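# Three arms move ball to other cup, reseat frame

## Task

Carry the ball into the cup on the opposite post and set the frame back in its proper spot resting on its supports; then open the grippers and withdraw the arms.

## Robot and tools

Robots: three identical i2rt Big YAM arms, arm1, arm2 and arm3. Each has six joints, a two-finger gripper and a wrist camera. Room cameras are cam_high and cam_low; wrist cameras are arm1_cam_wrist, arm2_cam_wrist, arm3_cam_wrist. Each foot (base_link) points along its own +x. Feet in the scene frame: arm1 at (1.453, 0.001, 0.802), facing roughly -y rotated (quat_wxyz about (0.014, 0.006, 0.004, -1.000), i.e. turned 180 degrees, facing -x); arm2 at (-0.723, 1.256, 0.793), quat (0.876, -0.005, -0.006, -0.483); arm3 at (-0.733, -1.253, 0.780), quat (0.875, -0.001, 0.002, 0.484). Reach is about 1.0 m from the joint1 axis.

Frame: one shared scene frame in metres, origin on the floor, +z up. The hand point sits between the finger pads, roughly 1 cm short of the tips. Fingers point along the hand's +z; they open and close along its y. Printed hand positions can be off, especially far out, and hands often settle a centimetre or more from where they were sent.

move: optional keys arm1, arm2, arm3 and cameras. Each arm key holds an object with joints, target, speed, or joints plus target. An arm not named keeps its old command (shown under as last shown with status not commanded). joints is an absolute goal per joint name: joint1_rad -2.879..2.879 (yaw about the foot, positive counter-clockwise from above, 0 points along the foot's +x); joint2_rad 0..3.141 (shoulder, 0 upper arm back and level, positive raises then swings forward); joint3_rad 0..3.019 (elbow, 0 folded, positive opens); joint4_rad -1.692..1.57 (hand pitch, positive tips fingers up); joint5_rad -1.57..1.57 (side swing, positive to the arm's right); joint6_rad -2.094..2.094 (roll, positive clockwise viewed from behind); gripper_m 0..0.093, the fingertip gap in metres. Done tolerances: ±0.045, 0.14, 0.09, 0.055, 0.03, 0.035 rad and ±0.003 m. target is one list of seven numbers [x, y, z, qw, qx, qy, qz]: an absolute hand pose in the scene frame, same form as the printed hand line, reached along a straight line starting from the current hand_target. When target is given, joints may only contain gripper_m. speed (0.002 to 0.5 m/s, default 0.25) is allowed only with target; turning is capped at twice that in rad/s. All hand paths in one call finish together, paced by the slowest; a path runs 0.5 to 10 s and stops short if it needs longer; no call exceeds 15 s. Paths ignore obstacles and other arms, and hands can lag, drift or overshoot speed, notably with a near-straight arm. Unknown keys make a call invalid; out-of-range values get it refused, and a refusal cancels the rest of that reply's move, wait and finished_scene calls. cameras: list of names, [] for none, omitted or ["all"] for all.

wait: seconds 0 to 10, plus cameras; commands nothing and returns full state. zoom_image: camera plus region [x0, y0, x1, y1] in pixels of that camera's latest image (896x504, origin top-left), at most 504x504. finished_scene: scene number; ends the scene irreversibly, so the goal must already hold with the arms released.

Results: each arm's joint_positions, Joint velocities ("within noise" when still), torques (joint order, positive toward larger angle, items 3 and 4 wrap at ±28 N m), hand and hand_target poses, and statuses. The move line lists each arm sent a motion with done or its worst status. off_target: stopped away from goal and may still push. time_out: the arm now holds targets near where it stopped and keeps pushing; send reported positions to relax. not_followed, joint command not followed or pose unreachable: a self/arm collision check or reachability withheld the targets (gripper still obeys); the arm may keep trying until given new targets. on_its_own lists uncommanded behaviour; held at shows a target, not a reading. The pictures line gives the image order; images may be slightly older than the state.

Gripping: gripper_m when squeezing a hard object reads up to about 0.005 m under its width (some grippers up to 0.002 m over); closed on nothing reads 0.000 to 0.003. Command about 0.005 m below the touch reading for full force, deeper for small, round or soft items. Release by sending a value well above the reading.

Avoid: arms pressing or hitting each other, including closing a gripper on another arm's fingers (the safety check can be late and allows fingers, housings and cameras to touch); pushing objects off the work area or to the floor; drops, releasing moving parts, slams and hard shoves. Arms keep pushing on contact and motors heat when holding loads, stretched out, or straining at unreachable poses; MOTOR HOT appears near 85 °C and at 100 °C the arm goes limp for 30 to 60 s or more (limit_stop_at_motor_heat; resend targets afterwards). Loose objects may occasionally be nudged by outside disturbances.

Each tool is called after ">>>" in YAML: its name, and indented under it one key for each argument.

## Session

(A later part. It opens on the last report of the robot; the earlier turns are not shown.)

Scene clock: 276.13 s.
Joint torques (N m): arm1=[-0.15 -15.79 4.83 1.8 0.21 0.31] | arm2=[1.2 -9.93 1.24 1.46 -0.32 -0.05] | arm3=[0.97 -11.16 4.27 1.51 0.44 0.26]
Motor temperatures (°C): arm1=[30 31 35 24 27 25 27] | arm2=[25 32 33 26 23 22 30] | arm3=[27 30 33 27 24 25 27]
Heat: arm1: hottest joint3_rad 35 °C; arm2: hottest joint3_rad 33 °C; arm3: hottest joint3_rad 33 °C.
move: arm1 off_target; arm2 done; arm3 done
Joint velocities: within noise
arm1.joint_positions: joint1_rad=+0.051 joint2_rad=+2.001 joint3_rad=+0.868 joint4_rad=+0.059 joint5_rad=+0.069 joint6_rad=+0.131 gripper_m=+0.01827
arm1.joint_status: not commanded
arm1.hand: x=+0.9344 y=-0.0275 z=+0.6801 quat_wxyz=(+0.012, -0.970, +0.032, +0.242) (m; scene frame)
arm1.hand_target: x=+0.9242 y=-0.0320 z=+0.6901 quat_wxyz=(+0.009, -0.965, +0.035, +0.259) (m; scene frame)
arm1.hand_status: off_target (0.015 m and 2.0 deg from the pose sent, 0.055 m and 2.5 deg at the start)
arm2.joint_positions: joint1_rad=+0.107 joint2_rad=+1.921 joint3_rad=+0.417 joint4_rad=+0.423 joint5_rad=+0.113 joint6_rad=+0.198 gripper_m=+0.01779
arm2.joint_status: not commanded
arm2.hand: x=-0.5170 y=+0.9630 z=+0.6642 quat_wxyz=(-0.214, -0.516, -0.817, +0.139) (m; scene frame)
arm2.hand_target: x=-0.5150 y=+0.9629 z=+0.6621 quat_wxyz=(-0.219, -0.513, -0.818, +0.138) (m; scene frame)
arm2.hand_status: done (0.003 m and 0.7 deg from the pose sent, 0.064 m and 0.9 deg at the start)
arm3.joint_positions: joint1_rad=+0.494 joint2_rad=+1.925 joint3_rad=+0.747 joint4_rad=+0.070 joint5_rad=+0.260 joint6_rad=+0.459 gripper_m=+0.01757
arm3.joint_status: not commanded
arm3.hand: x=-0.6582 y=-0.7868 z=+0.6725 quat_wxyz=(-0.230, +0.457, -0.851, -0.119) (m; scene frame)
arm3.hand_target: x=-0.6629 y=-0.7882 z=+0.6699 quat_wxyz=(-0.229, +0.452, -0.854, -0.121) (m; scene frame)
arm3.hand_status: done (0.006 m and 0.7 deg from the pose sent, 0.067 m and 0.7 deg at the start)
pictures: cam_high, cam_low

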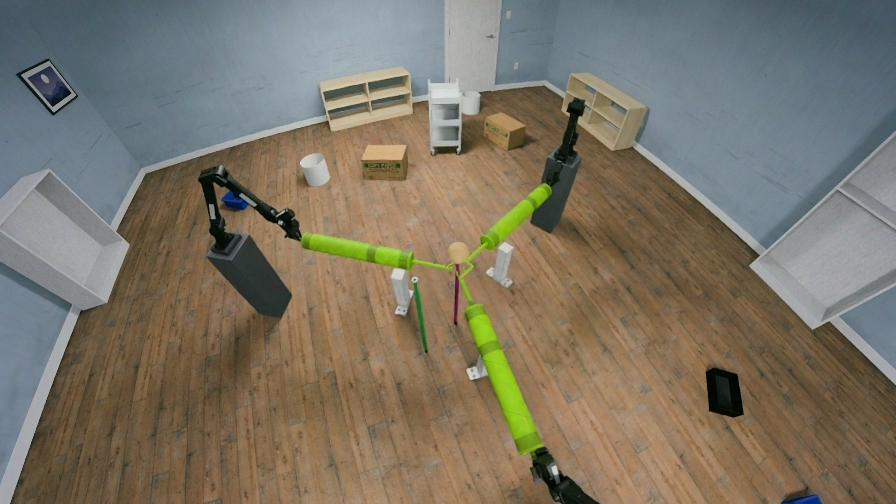

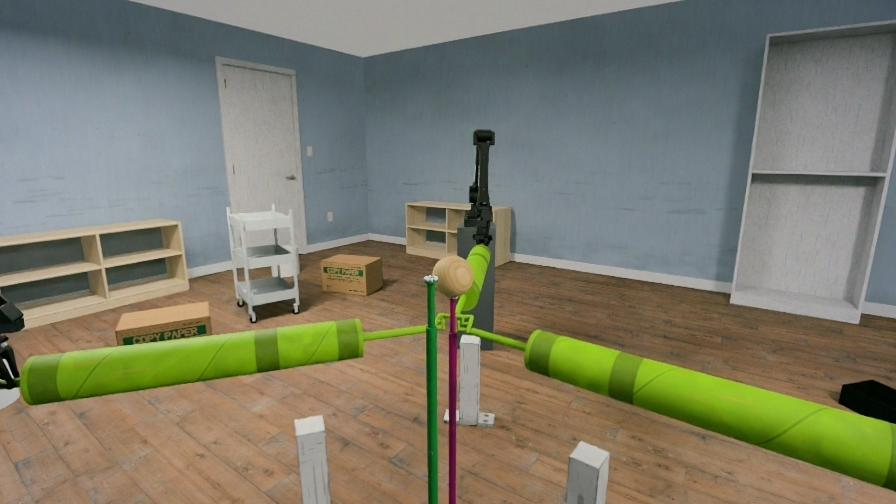

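>>> move:
  arm1: {"target":[0.879,0.054,0.692,0.0095,-0.9652,0.0354,0.2586],"speed":0.06}
  arm2: {"target":[-0.560,1.048,0.662,0.2192,0.5133,0.8182,-0.1375],"speed":0.06}
  arm3: {"target":[-0.708,-0.703,0.670,0.2287,-0.4519,0.8537,0.1211],"speed":0.06}
  cameras: ["cam_low"]

>>> move:
  arm1: {"target":[0.879,0.054,0.515,0.0095,-0.9652,0.0354,0.2586],"speed":0.1}
  arm2: {"target":[-0.560,1.047,0.487,0.2192,0.5133,0.8182,-0.1375],"speed":0.1}
  arm3: {"target":[-0.708,-0.704,0.492,0.2287,-0.4519,0.8537,0.1211],"speed":0.1}

>>> zoom_image:
  camera: "cam_low"
  region: [250, 300, 650, 504]

>>> zoom_image:
  camera: "cam_high"
  region: [350, 200, 570, 400]

Scene clock: 289.67 s.
Joint torques (N m): arm1=[-2.2 -17.14 6.82 0.83 -0.19 0.11] | arm2=[2.61 -7.88 -2.24 1.63 -0.03 0.12] | arm3=[1.67 -13.33 7.61 0.53 0.45 0.31]
Motor temperatures (°C): arm1=[30 32 34 24 27 25 27] | arm2=[25 31 31 26 23 22 30] | arm3=[27 29 32 27 24 25 27]
Heat: arm1: hottest joint3_rad 34 °C; arm2: hottest joint2_rad 31 °C; arm3: hottest joint3_rad 32 °C.
move: arm1 off_target; arm2 done; arm3 off_target
Joint velocities: within noise
arm1.joint_positions: joint1_rad=-0.109 joint2_rad=+2.057 joint3_rad=+0.987 joint4_rad=+0.007 joint5_rad=-0.014 joint6_rad=-0.007 gripper_m=+0.01827
arm1.joint_status: not commanded
arm1.hand: x=+0.8939 y=+0.0451 z=+0.6793 quat_wxyz=(+0.009, -0.969, +0.033, +0.246) (m; scene frame)
arm1.hand_target: x=+0.8794 y=+0.0541 z=+0.6923 quat_wxyz=(+0.010, -0.965, +0.035, +0.259) (m; scene frame)
arm1.hand_status: off_target (0.022 m and 1.5 deg from the pose sent, 0.099 m and 2.0 deg at the start)
arm2.joint_positions: joint1_rad=+0.188 joint2_rad=+1.957 joint3_rad=+0.198 joint4_rad=+0.677 joint5_rad=+0.151 joint6_rad=+0.265 gripper_m=+0.01779
arm2.joint_status: not commanded
arm2.hand: x=-0.5575 y=+1.0384 z=+0.6625 quat_wxyz=(-0.218, -0.514, -0.817, +0.141) (m; scene frame)
arm2.hand_target: x=-0.5602 y=+1.0478 z=+0.6621 quat_wxyz=(-0.219, -0.513, -0.818, +0.137) (m; scene frame)
arm2.hand_status: done (0.010 m and 0.5 deg from the pose sent, 0.095 m and 0.7 deg at the start)
arm3.joint_positions: joint1_rad=+0.590 joint2_rad=+2.036 joint3_rad=+0.977 joint4_rad=-0.079 joint5_rad=+0.306 joint6_rad=+0.551 gripper_m=+0.01757
arm3.joint_status: not commanded
arm3.hand: x=-0.6980 y=-0.7131 z=+0.6670 quat_wxyz=(-0.229, +0.456, -0.852, -0.115) (m; scene frame)
arm3.hand_target: x=-0.7080 y=-0.7034 z=+0.6701 quat_wxyz=(-0.229, +0.452, -0.854, -0.121) (m; scene frame)
arm3.hand_status: off_target (0.015 m and 0.8 deg from the pose sent, 0.097 m and 0.6 deg at the start)
pictures: cam_low

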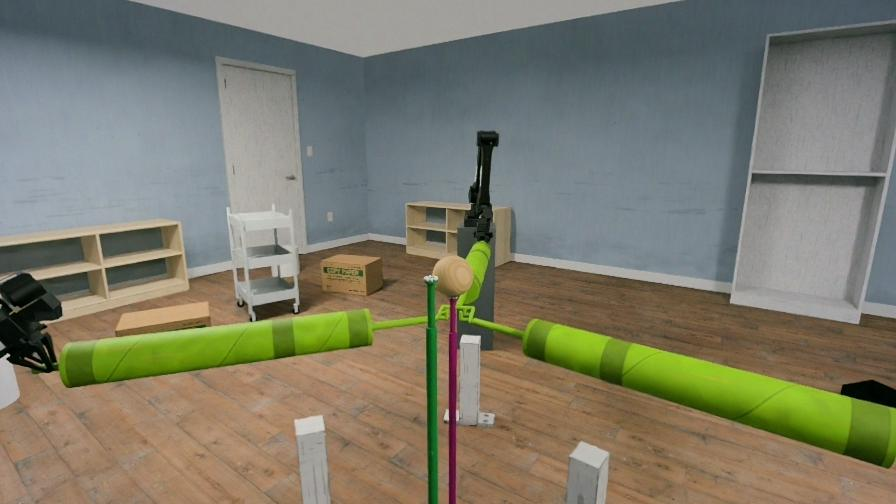

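Scene clock: 292.03 s.
Joint torques (N m): arm1=[-1.73 -19.25 2.97 1.76 -0.12 0.16] | arm2=[2.37 -9.76 -4.83 1.59 0.01 0.12] | arm3=[1.26 -15.03 3.92 1.47 0.44 0.26]
Motor temperatures (°C): arm1=[30 32 34 24 27 25 27] | arm2=[25 31 31 26 23 22 30] | arm3=[27 29 32 27 24 25 27]
Heat: arm1: hottest joint3_rad 34 °C; arm2: hottest joint2_rad 31 °C; arm3: hottest joint3_rad 32 °C.
move: arm1 off_target; arm2 done; arm3 off_target
Joint velocities: within noise
arm1.joint_positions: joint1_rad=-0.112 joint2_rad=+2.511 joint3_rad=+1.154 joint4_rad=+0.290 joint5_rad=-0.015 joint6_rad=-0.009 gripper_m=+0.01827
arm1.joint_status: not commanded
arm1.hand: x=+0.8899 y=+0.0486 z=+0.5062 quat_wxyz=(+0.009, -0.969, +0.033, +0.245) (m; scene frame)
arm1.hand_target: x=+0.8791 y=+0.0541 z=+0.5151 quat_wxyz=(+0.010, -0.965, +0.035, +0.259) (m; scene frame)
arm1.hand_status: off_target (0.015 m and 1.7 deg from the pose sent, 0.165 m and 1.6 deg at the start)
arm2.joint_positions: joint1_rad=+0.193 joint2_rad=+2.790 joint3_rad=+0.510 joint4_rad=+1.197 joint5_rad=+0.151 joint6_rad=+0.268 gripper_m=+0.01779
arm2.joint_status: not commanded
arm2.hand: x=-0.5582 y=+1.0398 z=+0.4891 quat_wxyz=(-0.218, -0.513, -0.818, +0.140) (m; scene frame)
arm2.hand_target: x=-0.5601 y=+1.0468 z=+0.4872 quat_wxyz=(-0.219, -0.513, -0.818, +0.137) (m; scene frame)
arm2.hand_status: done (0.008 m and 0.3 deg from the pose sent, 0.176 m and 0.5 deg at the start)
arm3.joint_positions: joint1_rad=+0.593 joint2_rad=+2.494 joint3_rad=+1.132 joint4_rad=+0.210 joint5_rad=+0.305 joint6_rad=+0.555 gripper_m=+0.01757
arm3.joint_status: not commanded
arm3.hand: x=-0.7005 y=-0.7117 z=+0.4915 quat_wxyz=(-0.226, +0.457, -0.853, -0.111) (m; scene frame)
arm3.hand_target: x=-0.7080 y=-0.7042 z=+0.4921 quat_wxyz=(-0.228, +0.452, -0.854, -0.121) (m; scene frame)
arm3.hand_status: off_target (0.011 m and 1.4 deg from the pose sent, 0.176 m and 0.8 deg at the start)
pictures: arm1_cam_wrist, arm2_cam_wrist, arm3_cam_wrist, cam_high, cam_low
camera_calibration:
arm1_cam_wrist: T_world_to_cam=[[0.0719237, 0.997131, 0.0236016, -0.126316], [0.987556, -0.0745113, 0.138499, -0.942895], [0.13986, 0.0133465, -0.990081, 0.500799], [0, 0, 0, 1]] pos_world=[0.870204, 0.0490133, 0.629403]
arm2_cam_wrist: T_world_to_cam=[[-0.903241, -0.42907, 0.00741619, -0.0631901], [-0.426699, 0.89982, 0.0908437, -1.21041], [-0.0456516, 0.0788893, -0.995838, 0.503302], [0, 0, 0, 1]] pos_world=[-0.550579, 1.02233, 0.611634]
arm3_cam_wrist: T_world_to_cam=[[0.834302, -0.55101, 0.0181152, 0.183119], [-0.548622, -0.82655, 0.125814, -1.03103], [-0.0543517, -0.114905, -0.991888, 0.493782], [0, 0, 0, 1]] pos_world=[-0.691583, -0.694558, 0.616178]

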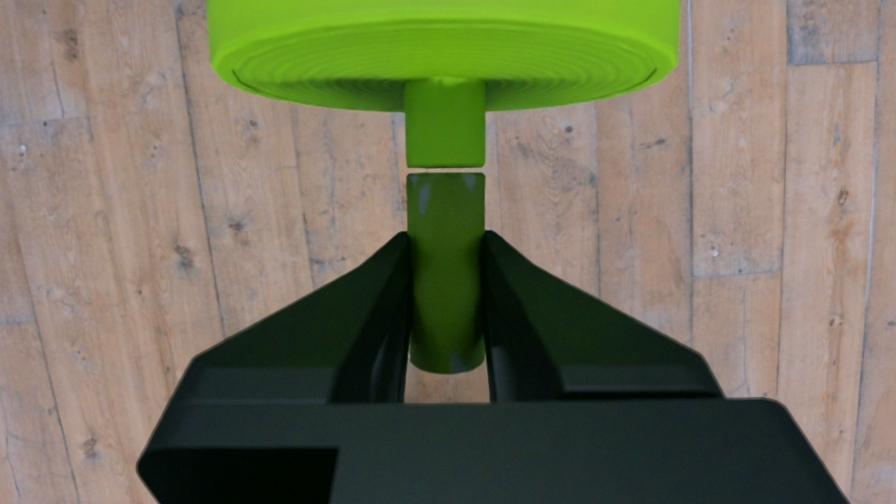

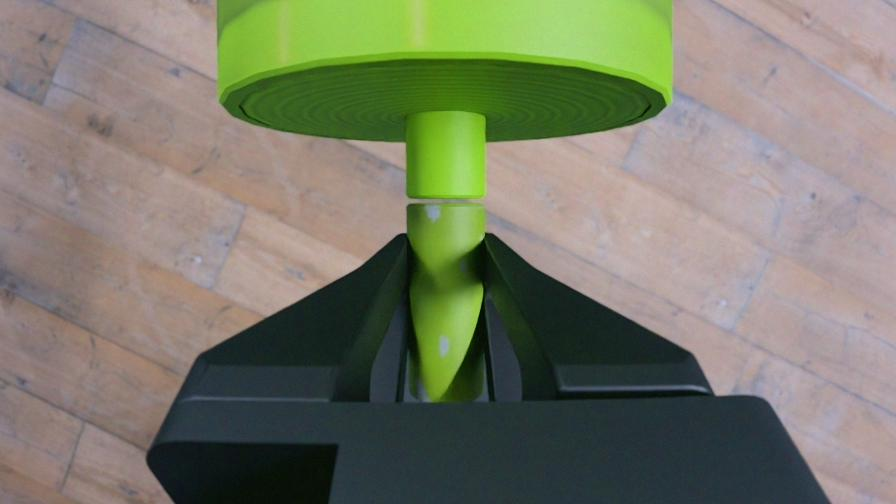

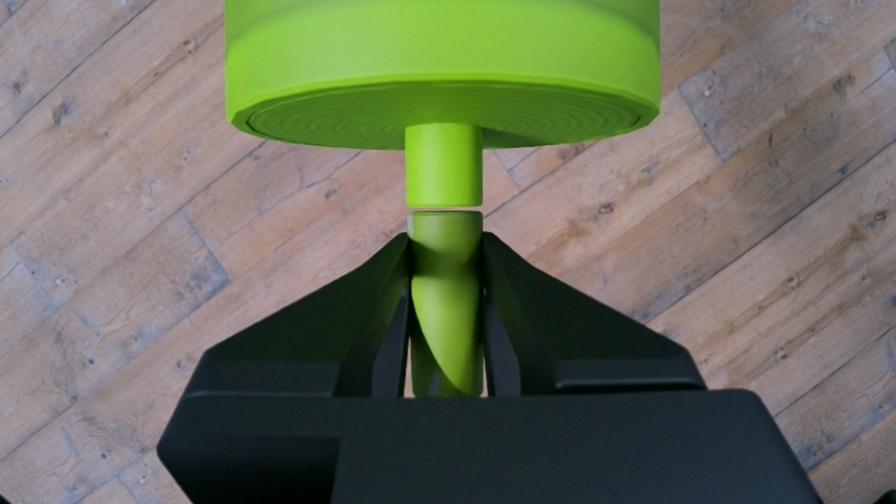

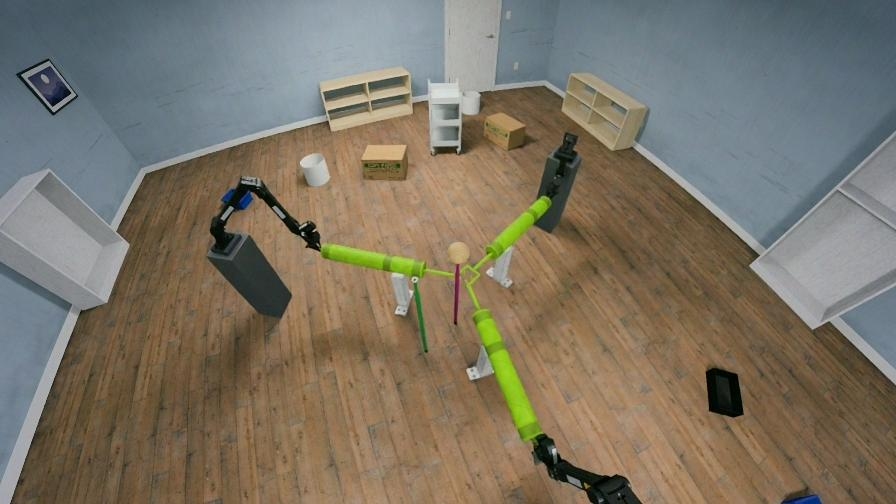

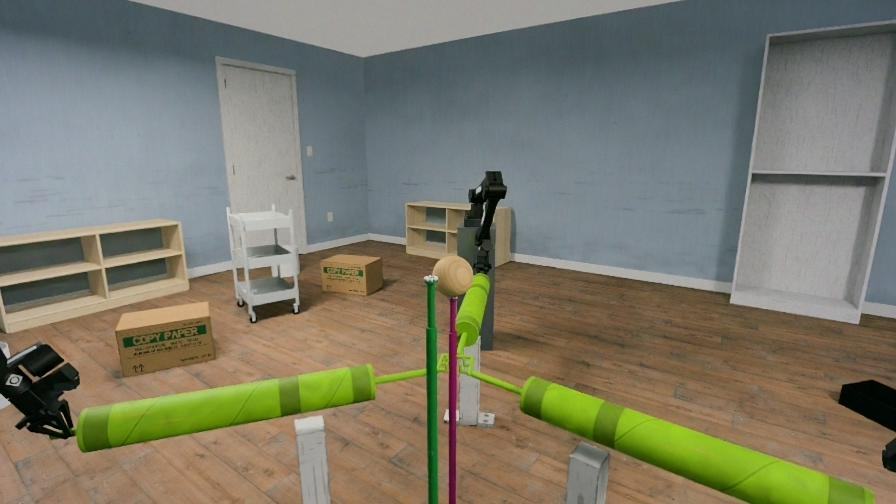

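Scaled by 1.260 from the camera's 896x504 image, which has a finer 1280x720 frame.

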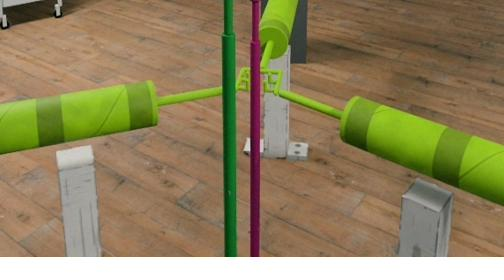

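Scaled by 2.291 from the camera's 896x504 image, which has a finer 1280x720 frame.

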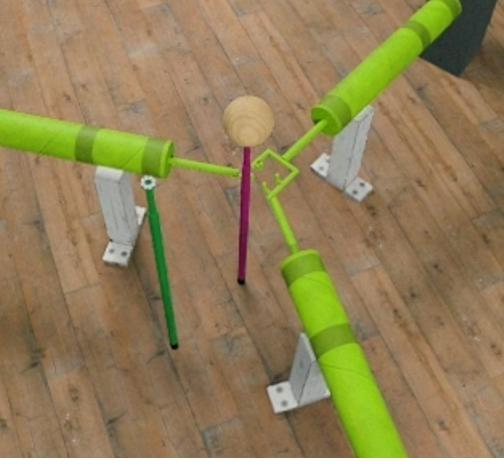

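>>> move:
  arm1: {"target":[0.879,0.046,0.459,0.0095,-0.9652,0.0354,0.2586],"speed":0.05}
  arm2: {"target":[-0.552,1.047,0.437,0.2192,0.5133,0.8182,-0.1375],"speed":0.05}
  arm3: {"target":[-0.711,-0.704,0.433,0.2287,-0.4519,0.8537,0.1211],"speed":0.05}

>>> zoom_image:
  camera: "cam_low"
  region: [250, 300, 650, 504]

>>> zoom_image:
  camera: "cam_high"
  region: [370, 230, 550, 340]

Scene clock: 300.60 s.
Joint torques (N m): arm1=[-0.26 -18.02 3.32 1.95 0.08 0.3] | arm2=[2.55 -9.58 -3.58 1.22 0.06 0.12] | arm3=[1.49 -14.21 3.92 1.58 0.36 0.28]
Motor temperatures (°C): arm1=[30 33 33 24 27 25 27] | arm2=[25 31 31 26 23 22 30] | arm3=[27 30 31 27 24 25 27]
Heat: arm1: hottest joint2_rad 33 °C; arm2: hottest joint2_rad 31 °C; arm3: hottest joint3_rad 31 °C.
move: arm1 off_target; arm2 done; arm3 off_target
Joint velocities: within noise
arm1.joint_positions: joint1_rad=-0.111 joint2_rad=+2.641 joint3_rad=+1.233 joint4_rad=+0.344 joint5_rad=-0.012 joint6_rad=-0.009 gripper_m=+0.01827
arm1.joint_status: not commanded
arm1.hand: x=+0.8906 y=+0.0491 z=+0.4564 quat_wxyz=(+0.010, -0.969, +0.033, +0.245) (m; scene frame)
arm1.hand_target: x=+0.8794 y=+0.0459 z=+0.4591 quat_wxyz=(+0.009, -0.965, +0.035, +0.258) (m; scene frame)
arm1.hand_status: off_target (0.012 m and 1.6 deg from the pose sent, 0.049 m and 1.7 deg at the start)
arm2.joint_positions: joint1_rad=+0.223 joint2_rad=+2.914 joint3_rad=+0.621 joint4_rad=+1.200 joint5_rad=+0.166 joint6_rad=+0.298 gripper_m=+0.01779
arm2.joint_status: not commanded
arm2.hand: x=-0.5537 y=+1.0430 z=+0.4439 quat_wxyz=(-0.216, -0.514, -0.818, +0.139) (m; scene frame)
arm2.hand_target: x=-0.5522 y=+1.0471 z=+0.4372 quat_wxyz=(-0.219, -0.513, -0.818, +0.137) (m; scene frame)
arm2.hand_status: done (0.008 m and 0.5 deg from the pose sent, 0.053 m and 0.3 deg at the start)
arm3.joint_positions: joint1_rad=+0.596 joint2_rad=+2.631 joint3_rad=+1.222 joint4_rad=+0.264 joint5_rad=+0.309 joint6_rad=+0.559 gripper_m=+0.01757
arm3.joint_status: not commanded
arm3.hand: x=-0.7013 y=-0.7079 z=+0.4403 quat_wxyz=(-0.229, +0.455, -0.853, -0.113) (m; scene frame)
arm3.hand_target: x=-0.7109 y=-0.7044 z=+0.4333 quat_wxyz=(-0.228, +0.452, -0.854, -0.121) (m; scene frame)
arm3.hand_status: off_target (0.013 m and 1.0 deg from the pose sent, 0.060 m and 1.4 deg at the start)
pictures: arm1_cam_wrist, arm2_cam_wrist, arm3_cam_wrist, cam_high, cam_low
camera_calibration:
arm1_cam_wrist: T_world_to_cam=[[0.0726923, 0.997007, 0.0263204, -0.127635], [0.987681, -0.0756288, 0.136992, -0.935968], [0.138573, 0.0160379, -0.990222, 0.452544], [0, 0, 0, 1]] pos_world=[0.871005, 0.049209, 0.579699]
arm2_cam_wrist: T_world_to_cam=[[-0.904076, -0.427295, 0.00814458, -0.0600947], [-0.424604, 0.900222, 0.0965022, -1.20906], [-0.0485668, 0.0837871, -0.995299, 0.451279], [0, 0, 0, 1]] pos_world=[-0.545784, 1.02493, 0.566324]
arm3_cam_wrist: T_world_to_cam=[[0.83275, -0.553423, 0.0158251, 0.185048], [-0.551148, -0.825934, 0.118615, -1.02016], [-0.0525736, -0.107498, -0.992814, 0.450235], [0, 0, 0, 1]] pos_world=[-0.692689, -0.691777, 0.565078]

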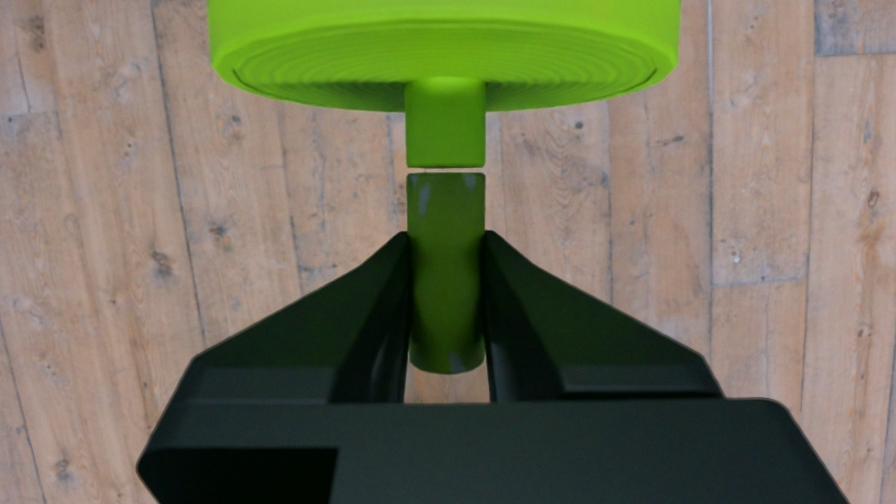

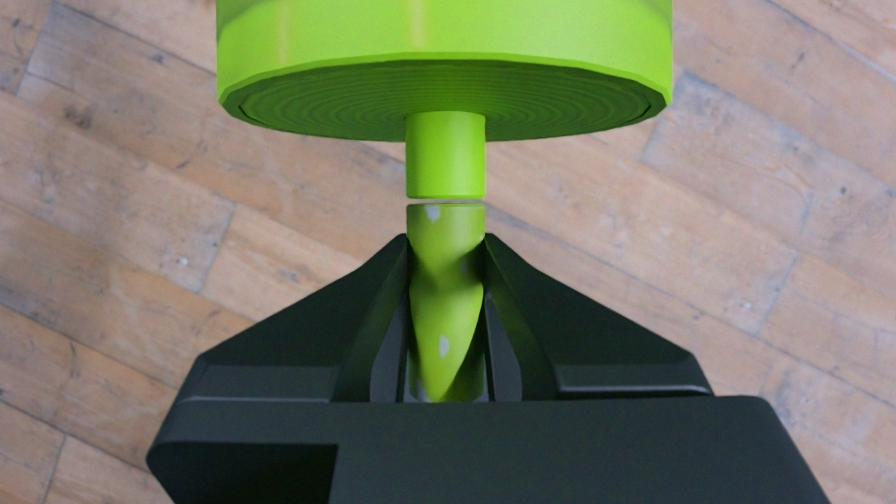

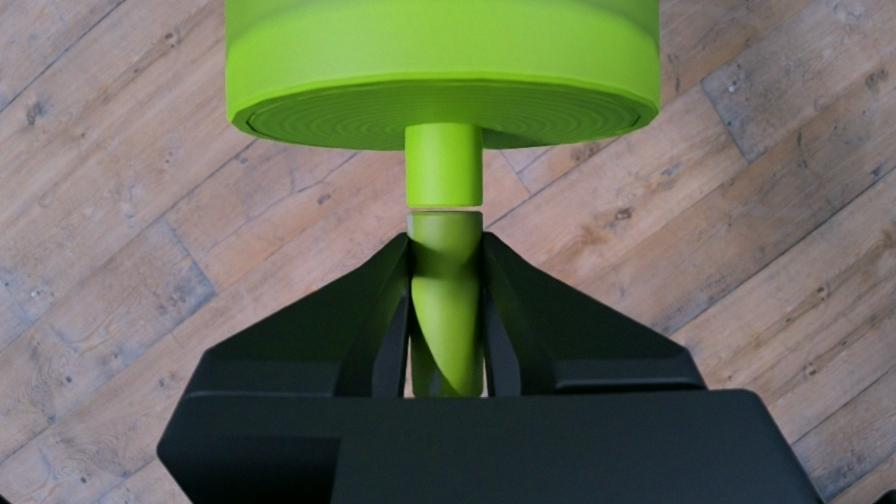

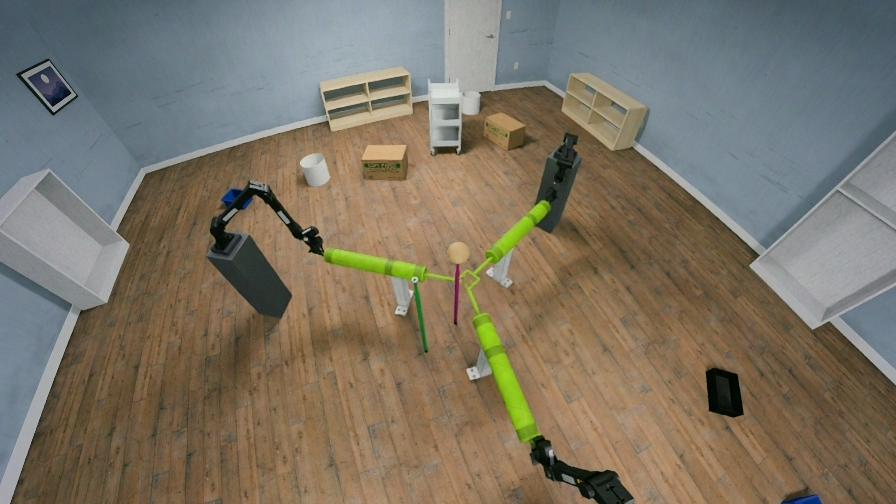

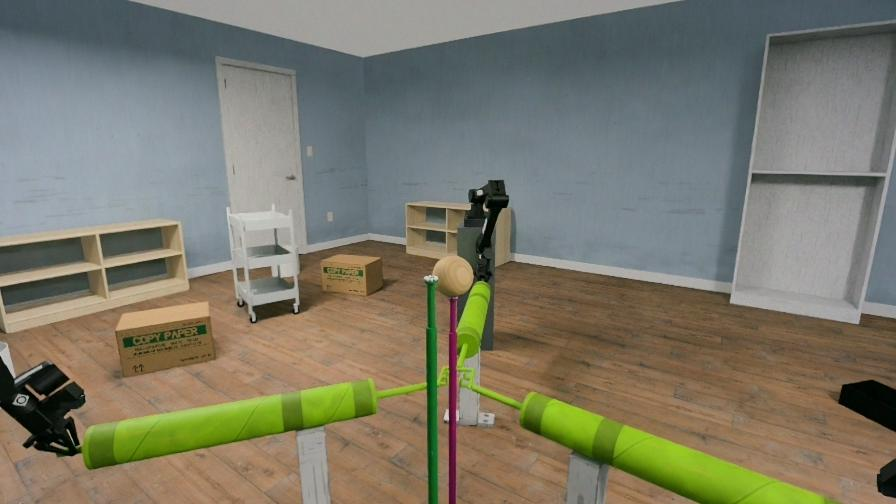

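Scaled by 1.260 from the camera's 896x504 image, which has a finer 1280x720 frame.

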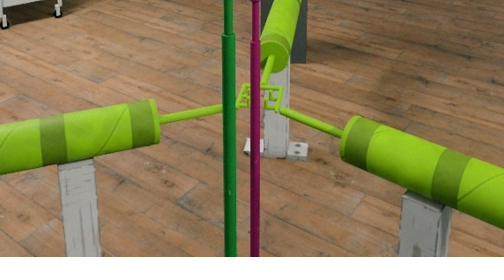

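Scaled by 2.800 from the camera's 896x504 image, which has a finer 1280x720 frame.

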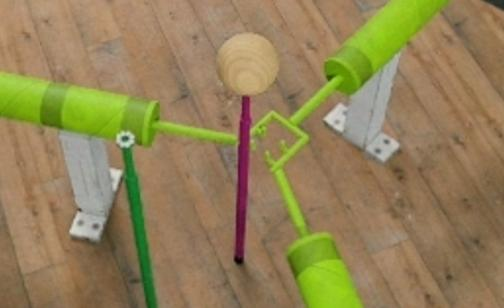

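>>> move:
  arm1: {"target":[0.879,0.038,0.451,0.0095,-0.9652,0.0354,0.2586],"speed":0.04}
  arm2: {"target":[-0.552,1.045,0.434,0.2192,0.5133,0.8182,-0.1375],"speed":0.04}
  arm3: {"target":[-0.711,-0.706,0.431,0.2287,-0.4519,0.8537,0.1211],"speed":0.04}
  cameras: []

>>> move:
  arm1: {"joints":{"gripper_m":0.06}}
  arm2: {"joints":{"gripper_m":0.06}}
  arm3: {"joints":{"gripper_m":0.06}}

>>> zoom_image:
  camera: "cam_high"
  region: [370, 230, 550, 340]

Scene clock: 307.90 s.
Joint torques (N m): arm1=[0.21 -16.91 3.95 1.96 0.03 0.37] | arm2=[1.96 -9.17 -2.93 1.1 0.17 0.03] | arm3=[1.08 -13.92 3.74 1.7 0.31 0.22]
Motor temperatures (°C): arm1=[30 34 32 24 27 25 27] | arm2=[25 31 31 26 23 22 30] | arm3=[27 30 31 27 24 25 27]
Heat: arm1: hottest joint2_rad 34 °C; arm2: hottest joint2_rad 31 °C; arm3: hottest joint3_rad 31 °C.
move: arm1 off_target; arm2 done; arm3 off_target
Joint velocities: within noise
arm1.joint_positions: joint1_rad=-0.101 joint2_rad=+2.646 joint3_rad=+1.237 joint4_rad=+0.350 joint5_rad=-0.002 joint6_rad=-0.002 gripper_m=+0.01828
arm1.joint_status: not commanded
arm1.hand: x=+0.8892 y=+0.0451 z=+0.4547 quat_wxyz=(+0.013, -0.968, +0.033, +0.247) (m; scene frame)
arm1.hand_target: x=+0.8794 y=+0.0380 z=+0.4514 quat_wxyz=(+0.009, -0.965, +0.035, +0.259) (m; scene frame)
arm1.hand_status: off_target (0.013 m and 1.4 deg from the pose sent, 0.017 m and 1.6 deg at the start)
arm2.joint_positions: joint1_rad=+0.223 joint2_rad=+2.914 joint3_rad=+0.621 joint4_rad=+1.201 joint5_rad=+0.159 joint6_rad=+0.300 gripper_m=+0.01779
arm2.joint_status: not commanded
arm2.hand: x=-0.5526 y=+1.0434 z=+0.4440 quat_wxyz=(-0.217, -0.515, -0.818, +0.136) (m; scene frame)
arm2.hand_target: x=-0.5522 y=+1.0452 z=+0.4343 quat_wxyz=(-0.219, -0.513, -0.818, +0.137) (m; scene frame)
arm2.hand_status: done (0.010 m and 0.3 deg from the pose sent, 0.010 m and 0.5 deg at the start)
arm3.joint_positions: joint1_rad=+0.601 joint2_rad=+2.631 joint3_rad=+1.222 joint4_rad=+0.267 joint5_rad=+0.311 joint6_rad=+0.564 gripper_m=+0.01757
arm3.joint_status: not commanded
arm3.hand: x=-0.7040 y=-0.7071 z=+0.4407 quat_wxyz=(-0.230, +0.455, -0.853, -0.115) (m; scene frame)
arm3.hand_target: x=-0.7108 y=-0.7063 z=+0.4314 quat_wxyz=(-0.229, +0.452, -0.854, -0.121) (m; scene frame)
arm3.hand_status: off_target (0.012 m and 0.8 deg from the pose sent, 0.014 m and 1.0 deg at the start)
pictures: none
No camera images: "cameras" was empty.

Scene clock: 308.60 s.
Joint torques (N m): arm1=[0.21 -17.49 3.41 1.98 0.03 0.32] | arm2=[1.85 -9.7 -3.88 1.11 0.07 0.03] | arm3=[0.73 -14.21 3.7 1.7 0.3 0.12]
Motor temperatures (°C): arm1=[30 34 32 24 27 25 27] | arm2=[25 31 31 26 23 22 30] | arm3=[27 30 31 27 24 25 27]
Heat: arm1: hottest joint2_rad 34 °C; arm2: hottest joint2_rad 31 °C; arm3: hottest joint3_rad 31 °C.
move: arm1 done; arm2 done; arm3 done
Joint velocities: within noise
arm1.joint_positions: joint1_rad=-0.101 joint2_rad=+2.658 joint3_rad=+1.244 joint4_rad=+0.350 joint5_rad=-0.002 joint6_rad=+0.003 gripper_m=+0.05983
arm1.joint_status: all done
arm1.hand: x=+0.8904 y=+0.0448 z=+0.4497 quat_wxyz=(+0.012, -0.969, +0.035, +0.245) (m; scene frame)
arm1.hand_target: x=+0.8794 y=+0.0380 z=+0.4514 quat_wxyz=(+0.009, -0.965, +0.035, +0.259) (m; scene frame)
arm1.hand_status: not commanded
arm2.joint_positions: joint1_rad=+0.223 joint2_rad=+2.920 joint3_rad=+0.636 joint4_rad=+1.201 joint5_rad=+0.162 joint6_rad=+0.300 gripper_m=+0.05986
arm2.joint_status: all done
arm2.hand: x=-0.5501 y=+1.0402 z=+0.4405 quat_wxyz=(-0.221, -0.515, -0.817, +0.138) (m; scene frame)
arm2.hand_target: x=-0.5522 y=+1.0452 z=+0.4343 quat_wxyz=(-0.219, -0.513, -0.818, +0.137) (m; scene frame)
arm2.hand_status: not commanded
arm3.joint_positions: joint1_rad=+0.605 joint2_rad=+2.636 joint3_rad=+1.222 joint4_rad=+0.267 joint5_rad=+0.311 joint6_rad=+0.572 gripper_m=+0.05988
arm3.joint_status: all done
arm3.hand: x=-0.7059 y=-0.7091 z=+0.4384 quat_wxyz=(-0.228, +0.454, -0.854, -0.115) (m; scene frame)
arm3.hand_target: x=-0.7109 y=-0.7064 z=+0.4313 quat_wxyz=(-0.229, +0.452, -0.854, -0.121) (m; scene frame)
arm3.hand_status: not commanded
pictures: arm1_cam_wrist, arm2_cam_wrist, arm3_cam_wrist, cam_high, cam_low
camera_calibration:
arm1_cam_wrist: T_world_to_cam=[[0.0778104, 0.99655, 0.02886, -0.128844], [0.98736, -0.0810374, 0.136209, -0.934304], [0.138078, 0.0178968, -0.99026, 0.446263], [0, 0, 0, 1]] pos_world=[0.870901, 0.0446992, 0.572896]
arm2_cam_wrist: T_world_to_cam=[[-0.904138, -0.427239, 0.00128211, -0.0551066], [-0.425442, 0.900603, 0.0889568, -1.20226], [-0.0391604, 0.0798837, -0.996035, 0.457926], [0, 0, 0, 1]] pos_world=[-0.543381, 1.02263, 0.56313]
arm3_cam_wrist: T_world_to_cam=[[0.831203, -0.555851, 0.0114806, 0.187336], [-0.553113, -0.824665, 0.118297, -1.02375], [-0.0562881, -0.104679, -0.992912, 0.447393], [0, 0, 0, 1]] pos_world=[-0.69678, -0.693285, 0.563178]

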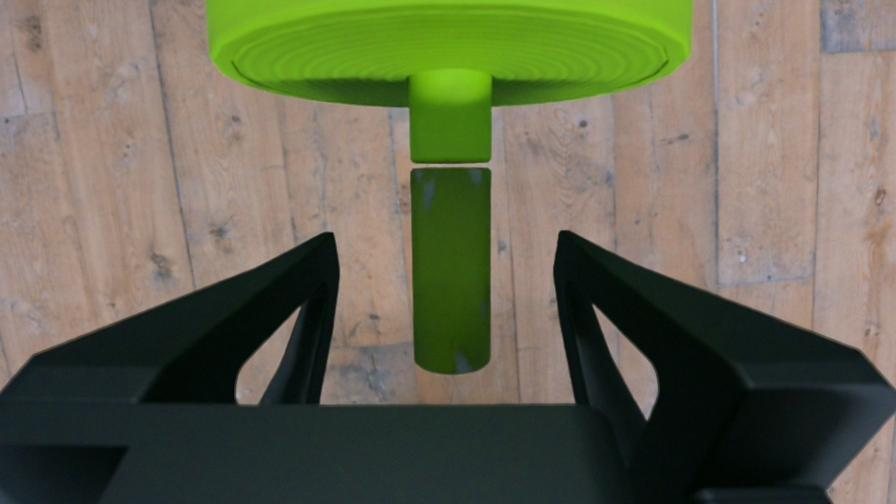

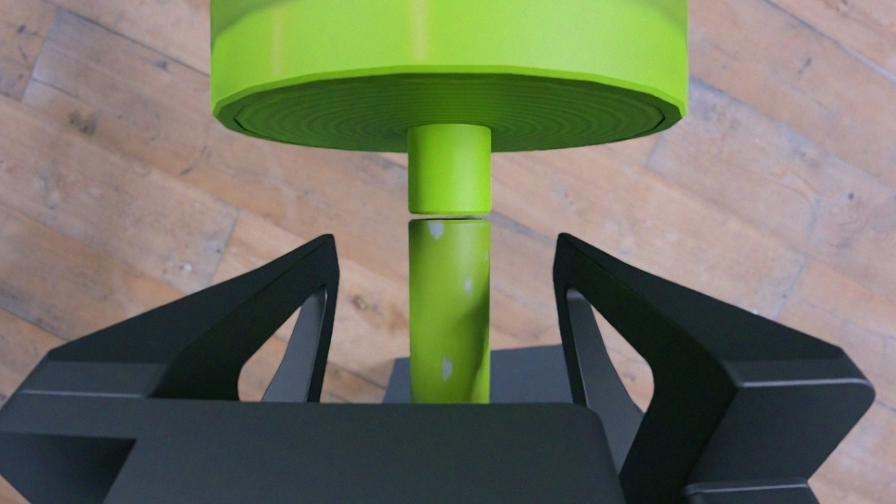

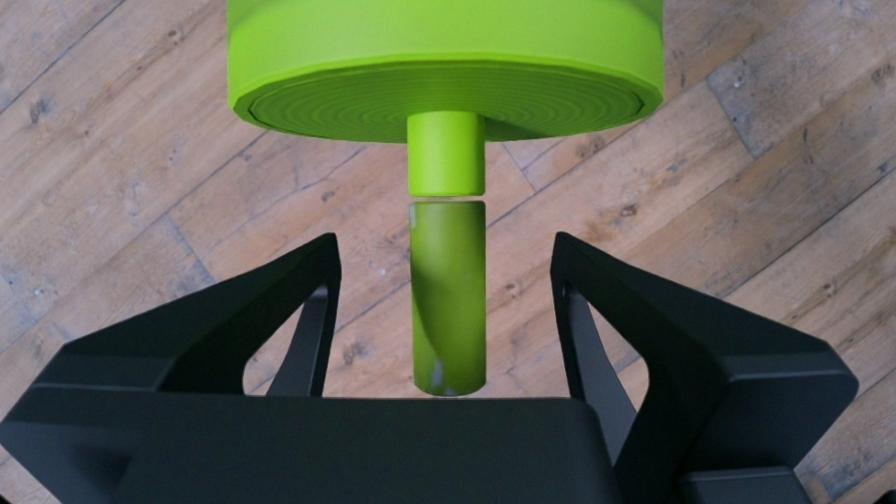

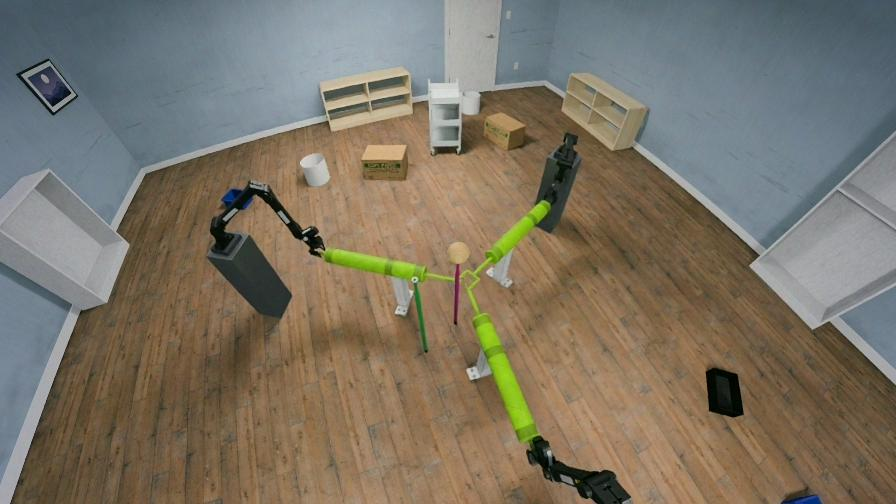

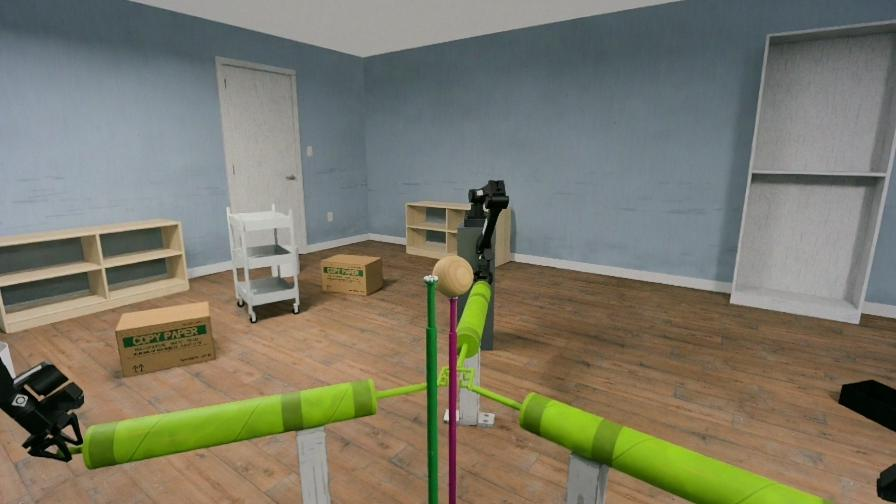

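Scaled by 2.800 from the camera's 896x504 image, which has a finer 1280x720 frame.

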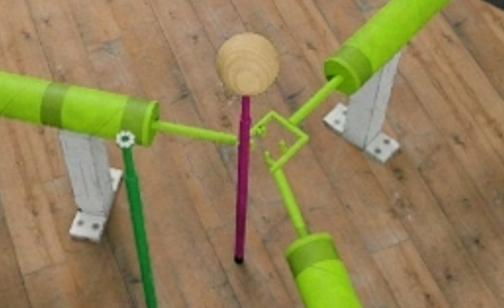

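Rest is within a couple mm of the start. Move clear upward.

>>> move:
  arm1: {"target":[0.88,0.044,0.65,0.0095,-0.9652,0.0354,0.2586],"speed":0.15}
  arm2: {"target":[-0.555,1.044,0.65,0.2192,0.5133,0.8182,-0.1375],"speed":0.15}
  arm3: {"target":[-0.711,-0.706,0.65,0.2287,-0.4519,0.8537,0.1211],"speed":0.15}
  cameras: ["cam_high","cam_low"]

Scene clock: 314.83 s.
Joint torques (N m): arm1=[-1.14 -18.08 4.1 1.1 -0.13 0.18] | arm2=[0.15 -10.64 -2.32 0.32 -0.09 -0.15] | arm3=[0.85 -15.38 5.2 0.76 0.33 0.14]
Motor temperatures (°C): arm1=[30 35 32 24 26 25 27] | arm2=[25 31 31 26 23 22 29] | arm3=[27 30 30 27 24 25 27]
Heat: arm1: hottest joint2_rad 35 °C; arm2: hottest joint2_rad 31 °C; arm3: hottest joint2_rad 30 °C.
move: arm1 done; arm2 done; arm3 done
Joint velocities: within noise
arm1.joint_positions: joint1_rad=-0.101 joint2_rad=+2.163 joint3_rad=+1.026 joint4_rad=+0.093 joint5_rad=-0.006 joint6_rad=+0.004 gripper_m=+0.05991
arm1.joint_status: not commanded
arm1.hand: x=+0.8822 y=+0.0429 z=+0.6432 quat_wxyz=(+0.011, -0.966, +0.035, +0.255) (m; scene frame)
arm1.hand_target: x=+0.8801 y=+0.0440 z=+0.6498 quat_wxyz=(+0.009, -0.965, +0.035, +0.258) (m; scene frame)
arm1.hand_status: done (0.007 m and 0.4 deg from the pose sent, 0.201 m and 1.6 deg at the start)
arm2.joint_positions: joint1_rad=+0.221 joint2_rad=+2.063 joint3_rad=+0.217 joint4_rad=+0.767 joint5_rad=+0.156 joint6_rad=+0.299 gripper_m=+0.05993
arm2.joint_status: not commanded
arm2.hand: x=-0.5499 y=+1.0422 z=+0.6469 quat_wxyz=(-0.223, -0.515, -0.816, +0.137) (m; scene frame)
arm2.hand_target: x=-0.5549 y=+1.0441 z=+0.6498 quat_wxyz=(-0.219, -0.513, -0.818, +0.138) (m; scene frame)
arm2.hand_status: done (0.006 m and 0.5 deg from the pose sent, 0.210 m and 0.3 deg at the start)
arm3.joint_positions: joint1_rad=+0.605 joint2_rad=+2.105 joint3_rad=+1.000 joint4_rad=-0.041 joint5_rad=+0.311 joint6_rad=+0.574 gripper_m=+0.05995
arm3.joint_status: not commanded
arm3.hand: x=-0.7055 y=-0.7088 z=+0.6420 quat_wxyz=(-0.228, +0.453, -0.854, -0.116) (m; scene frame)
arm3.hand_target: x=-0.7109 y=-0.7060 z=+0.6500 quat_wxyz=(-0.229, +0.452, -0.854, -0.121) (m; scene frame)
arm3.hand_status: done (0.010 m and 0.6 deg from the pose sent, 0.212 m and 0.8 deg at the start)
pictures: cam_high, cam_low

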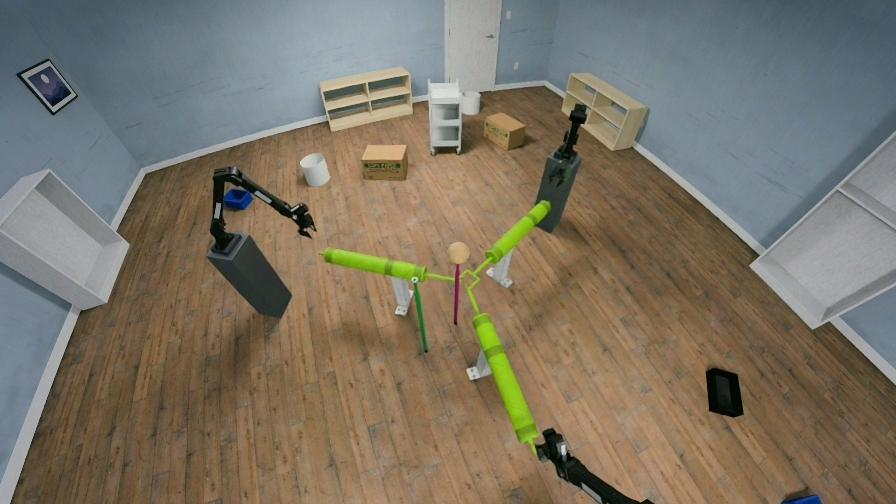

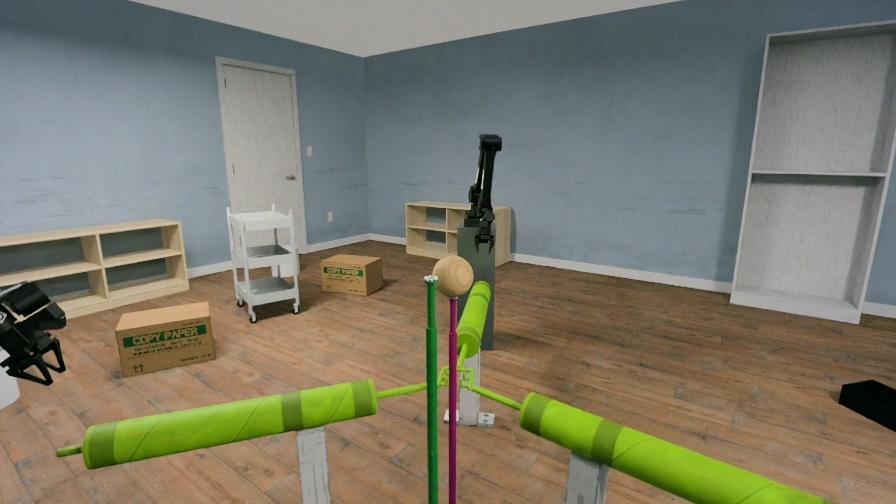

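>>> finished_scene:
  scene: 2

The scene is finished: the task was done.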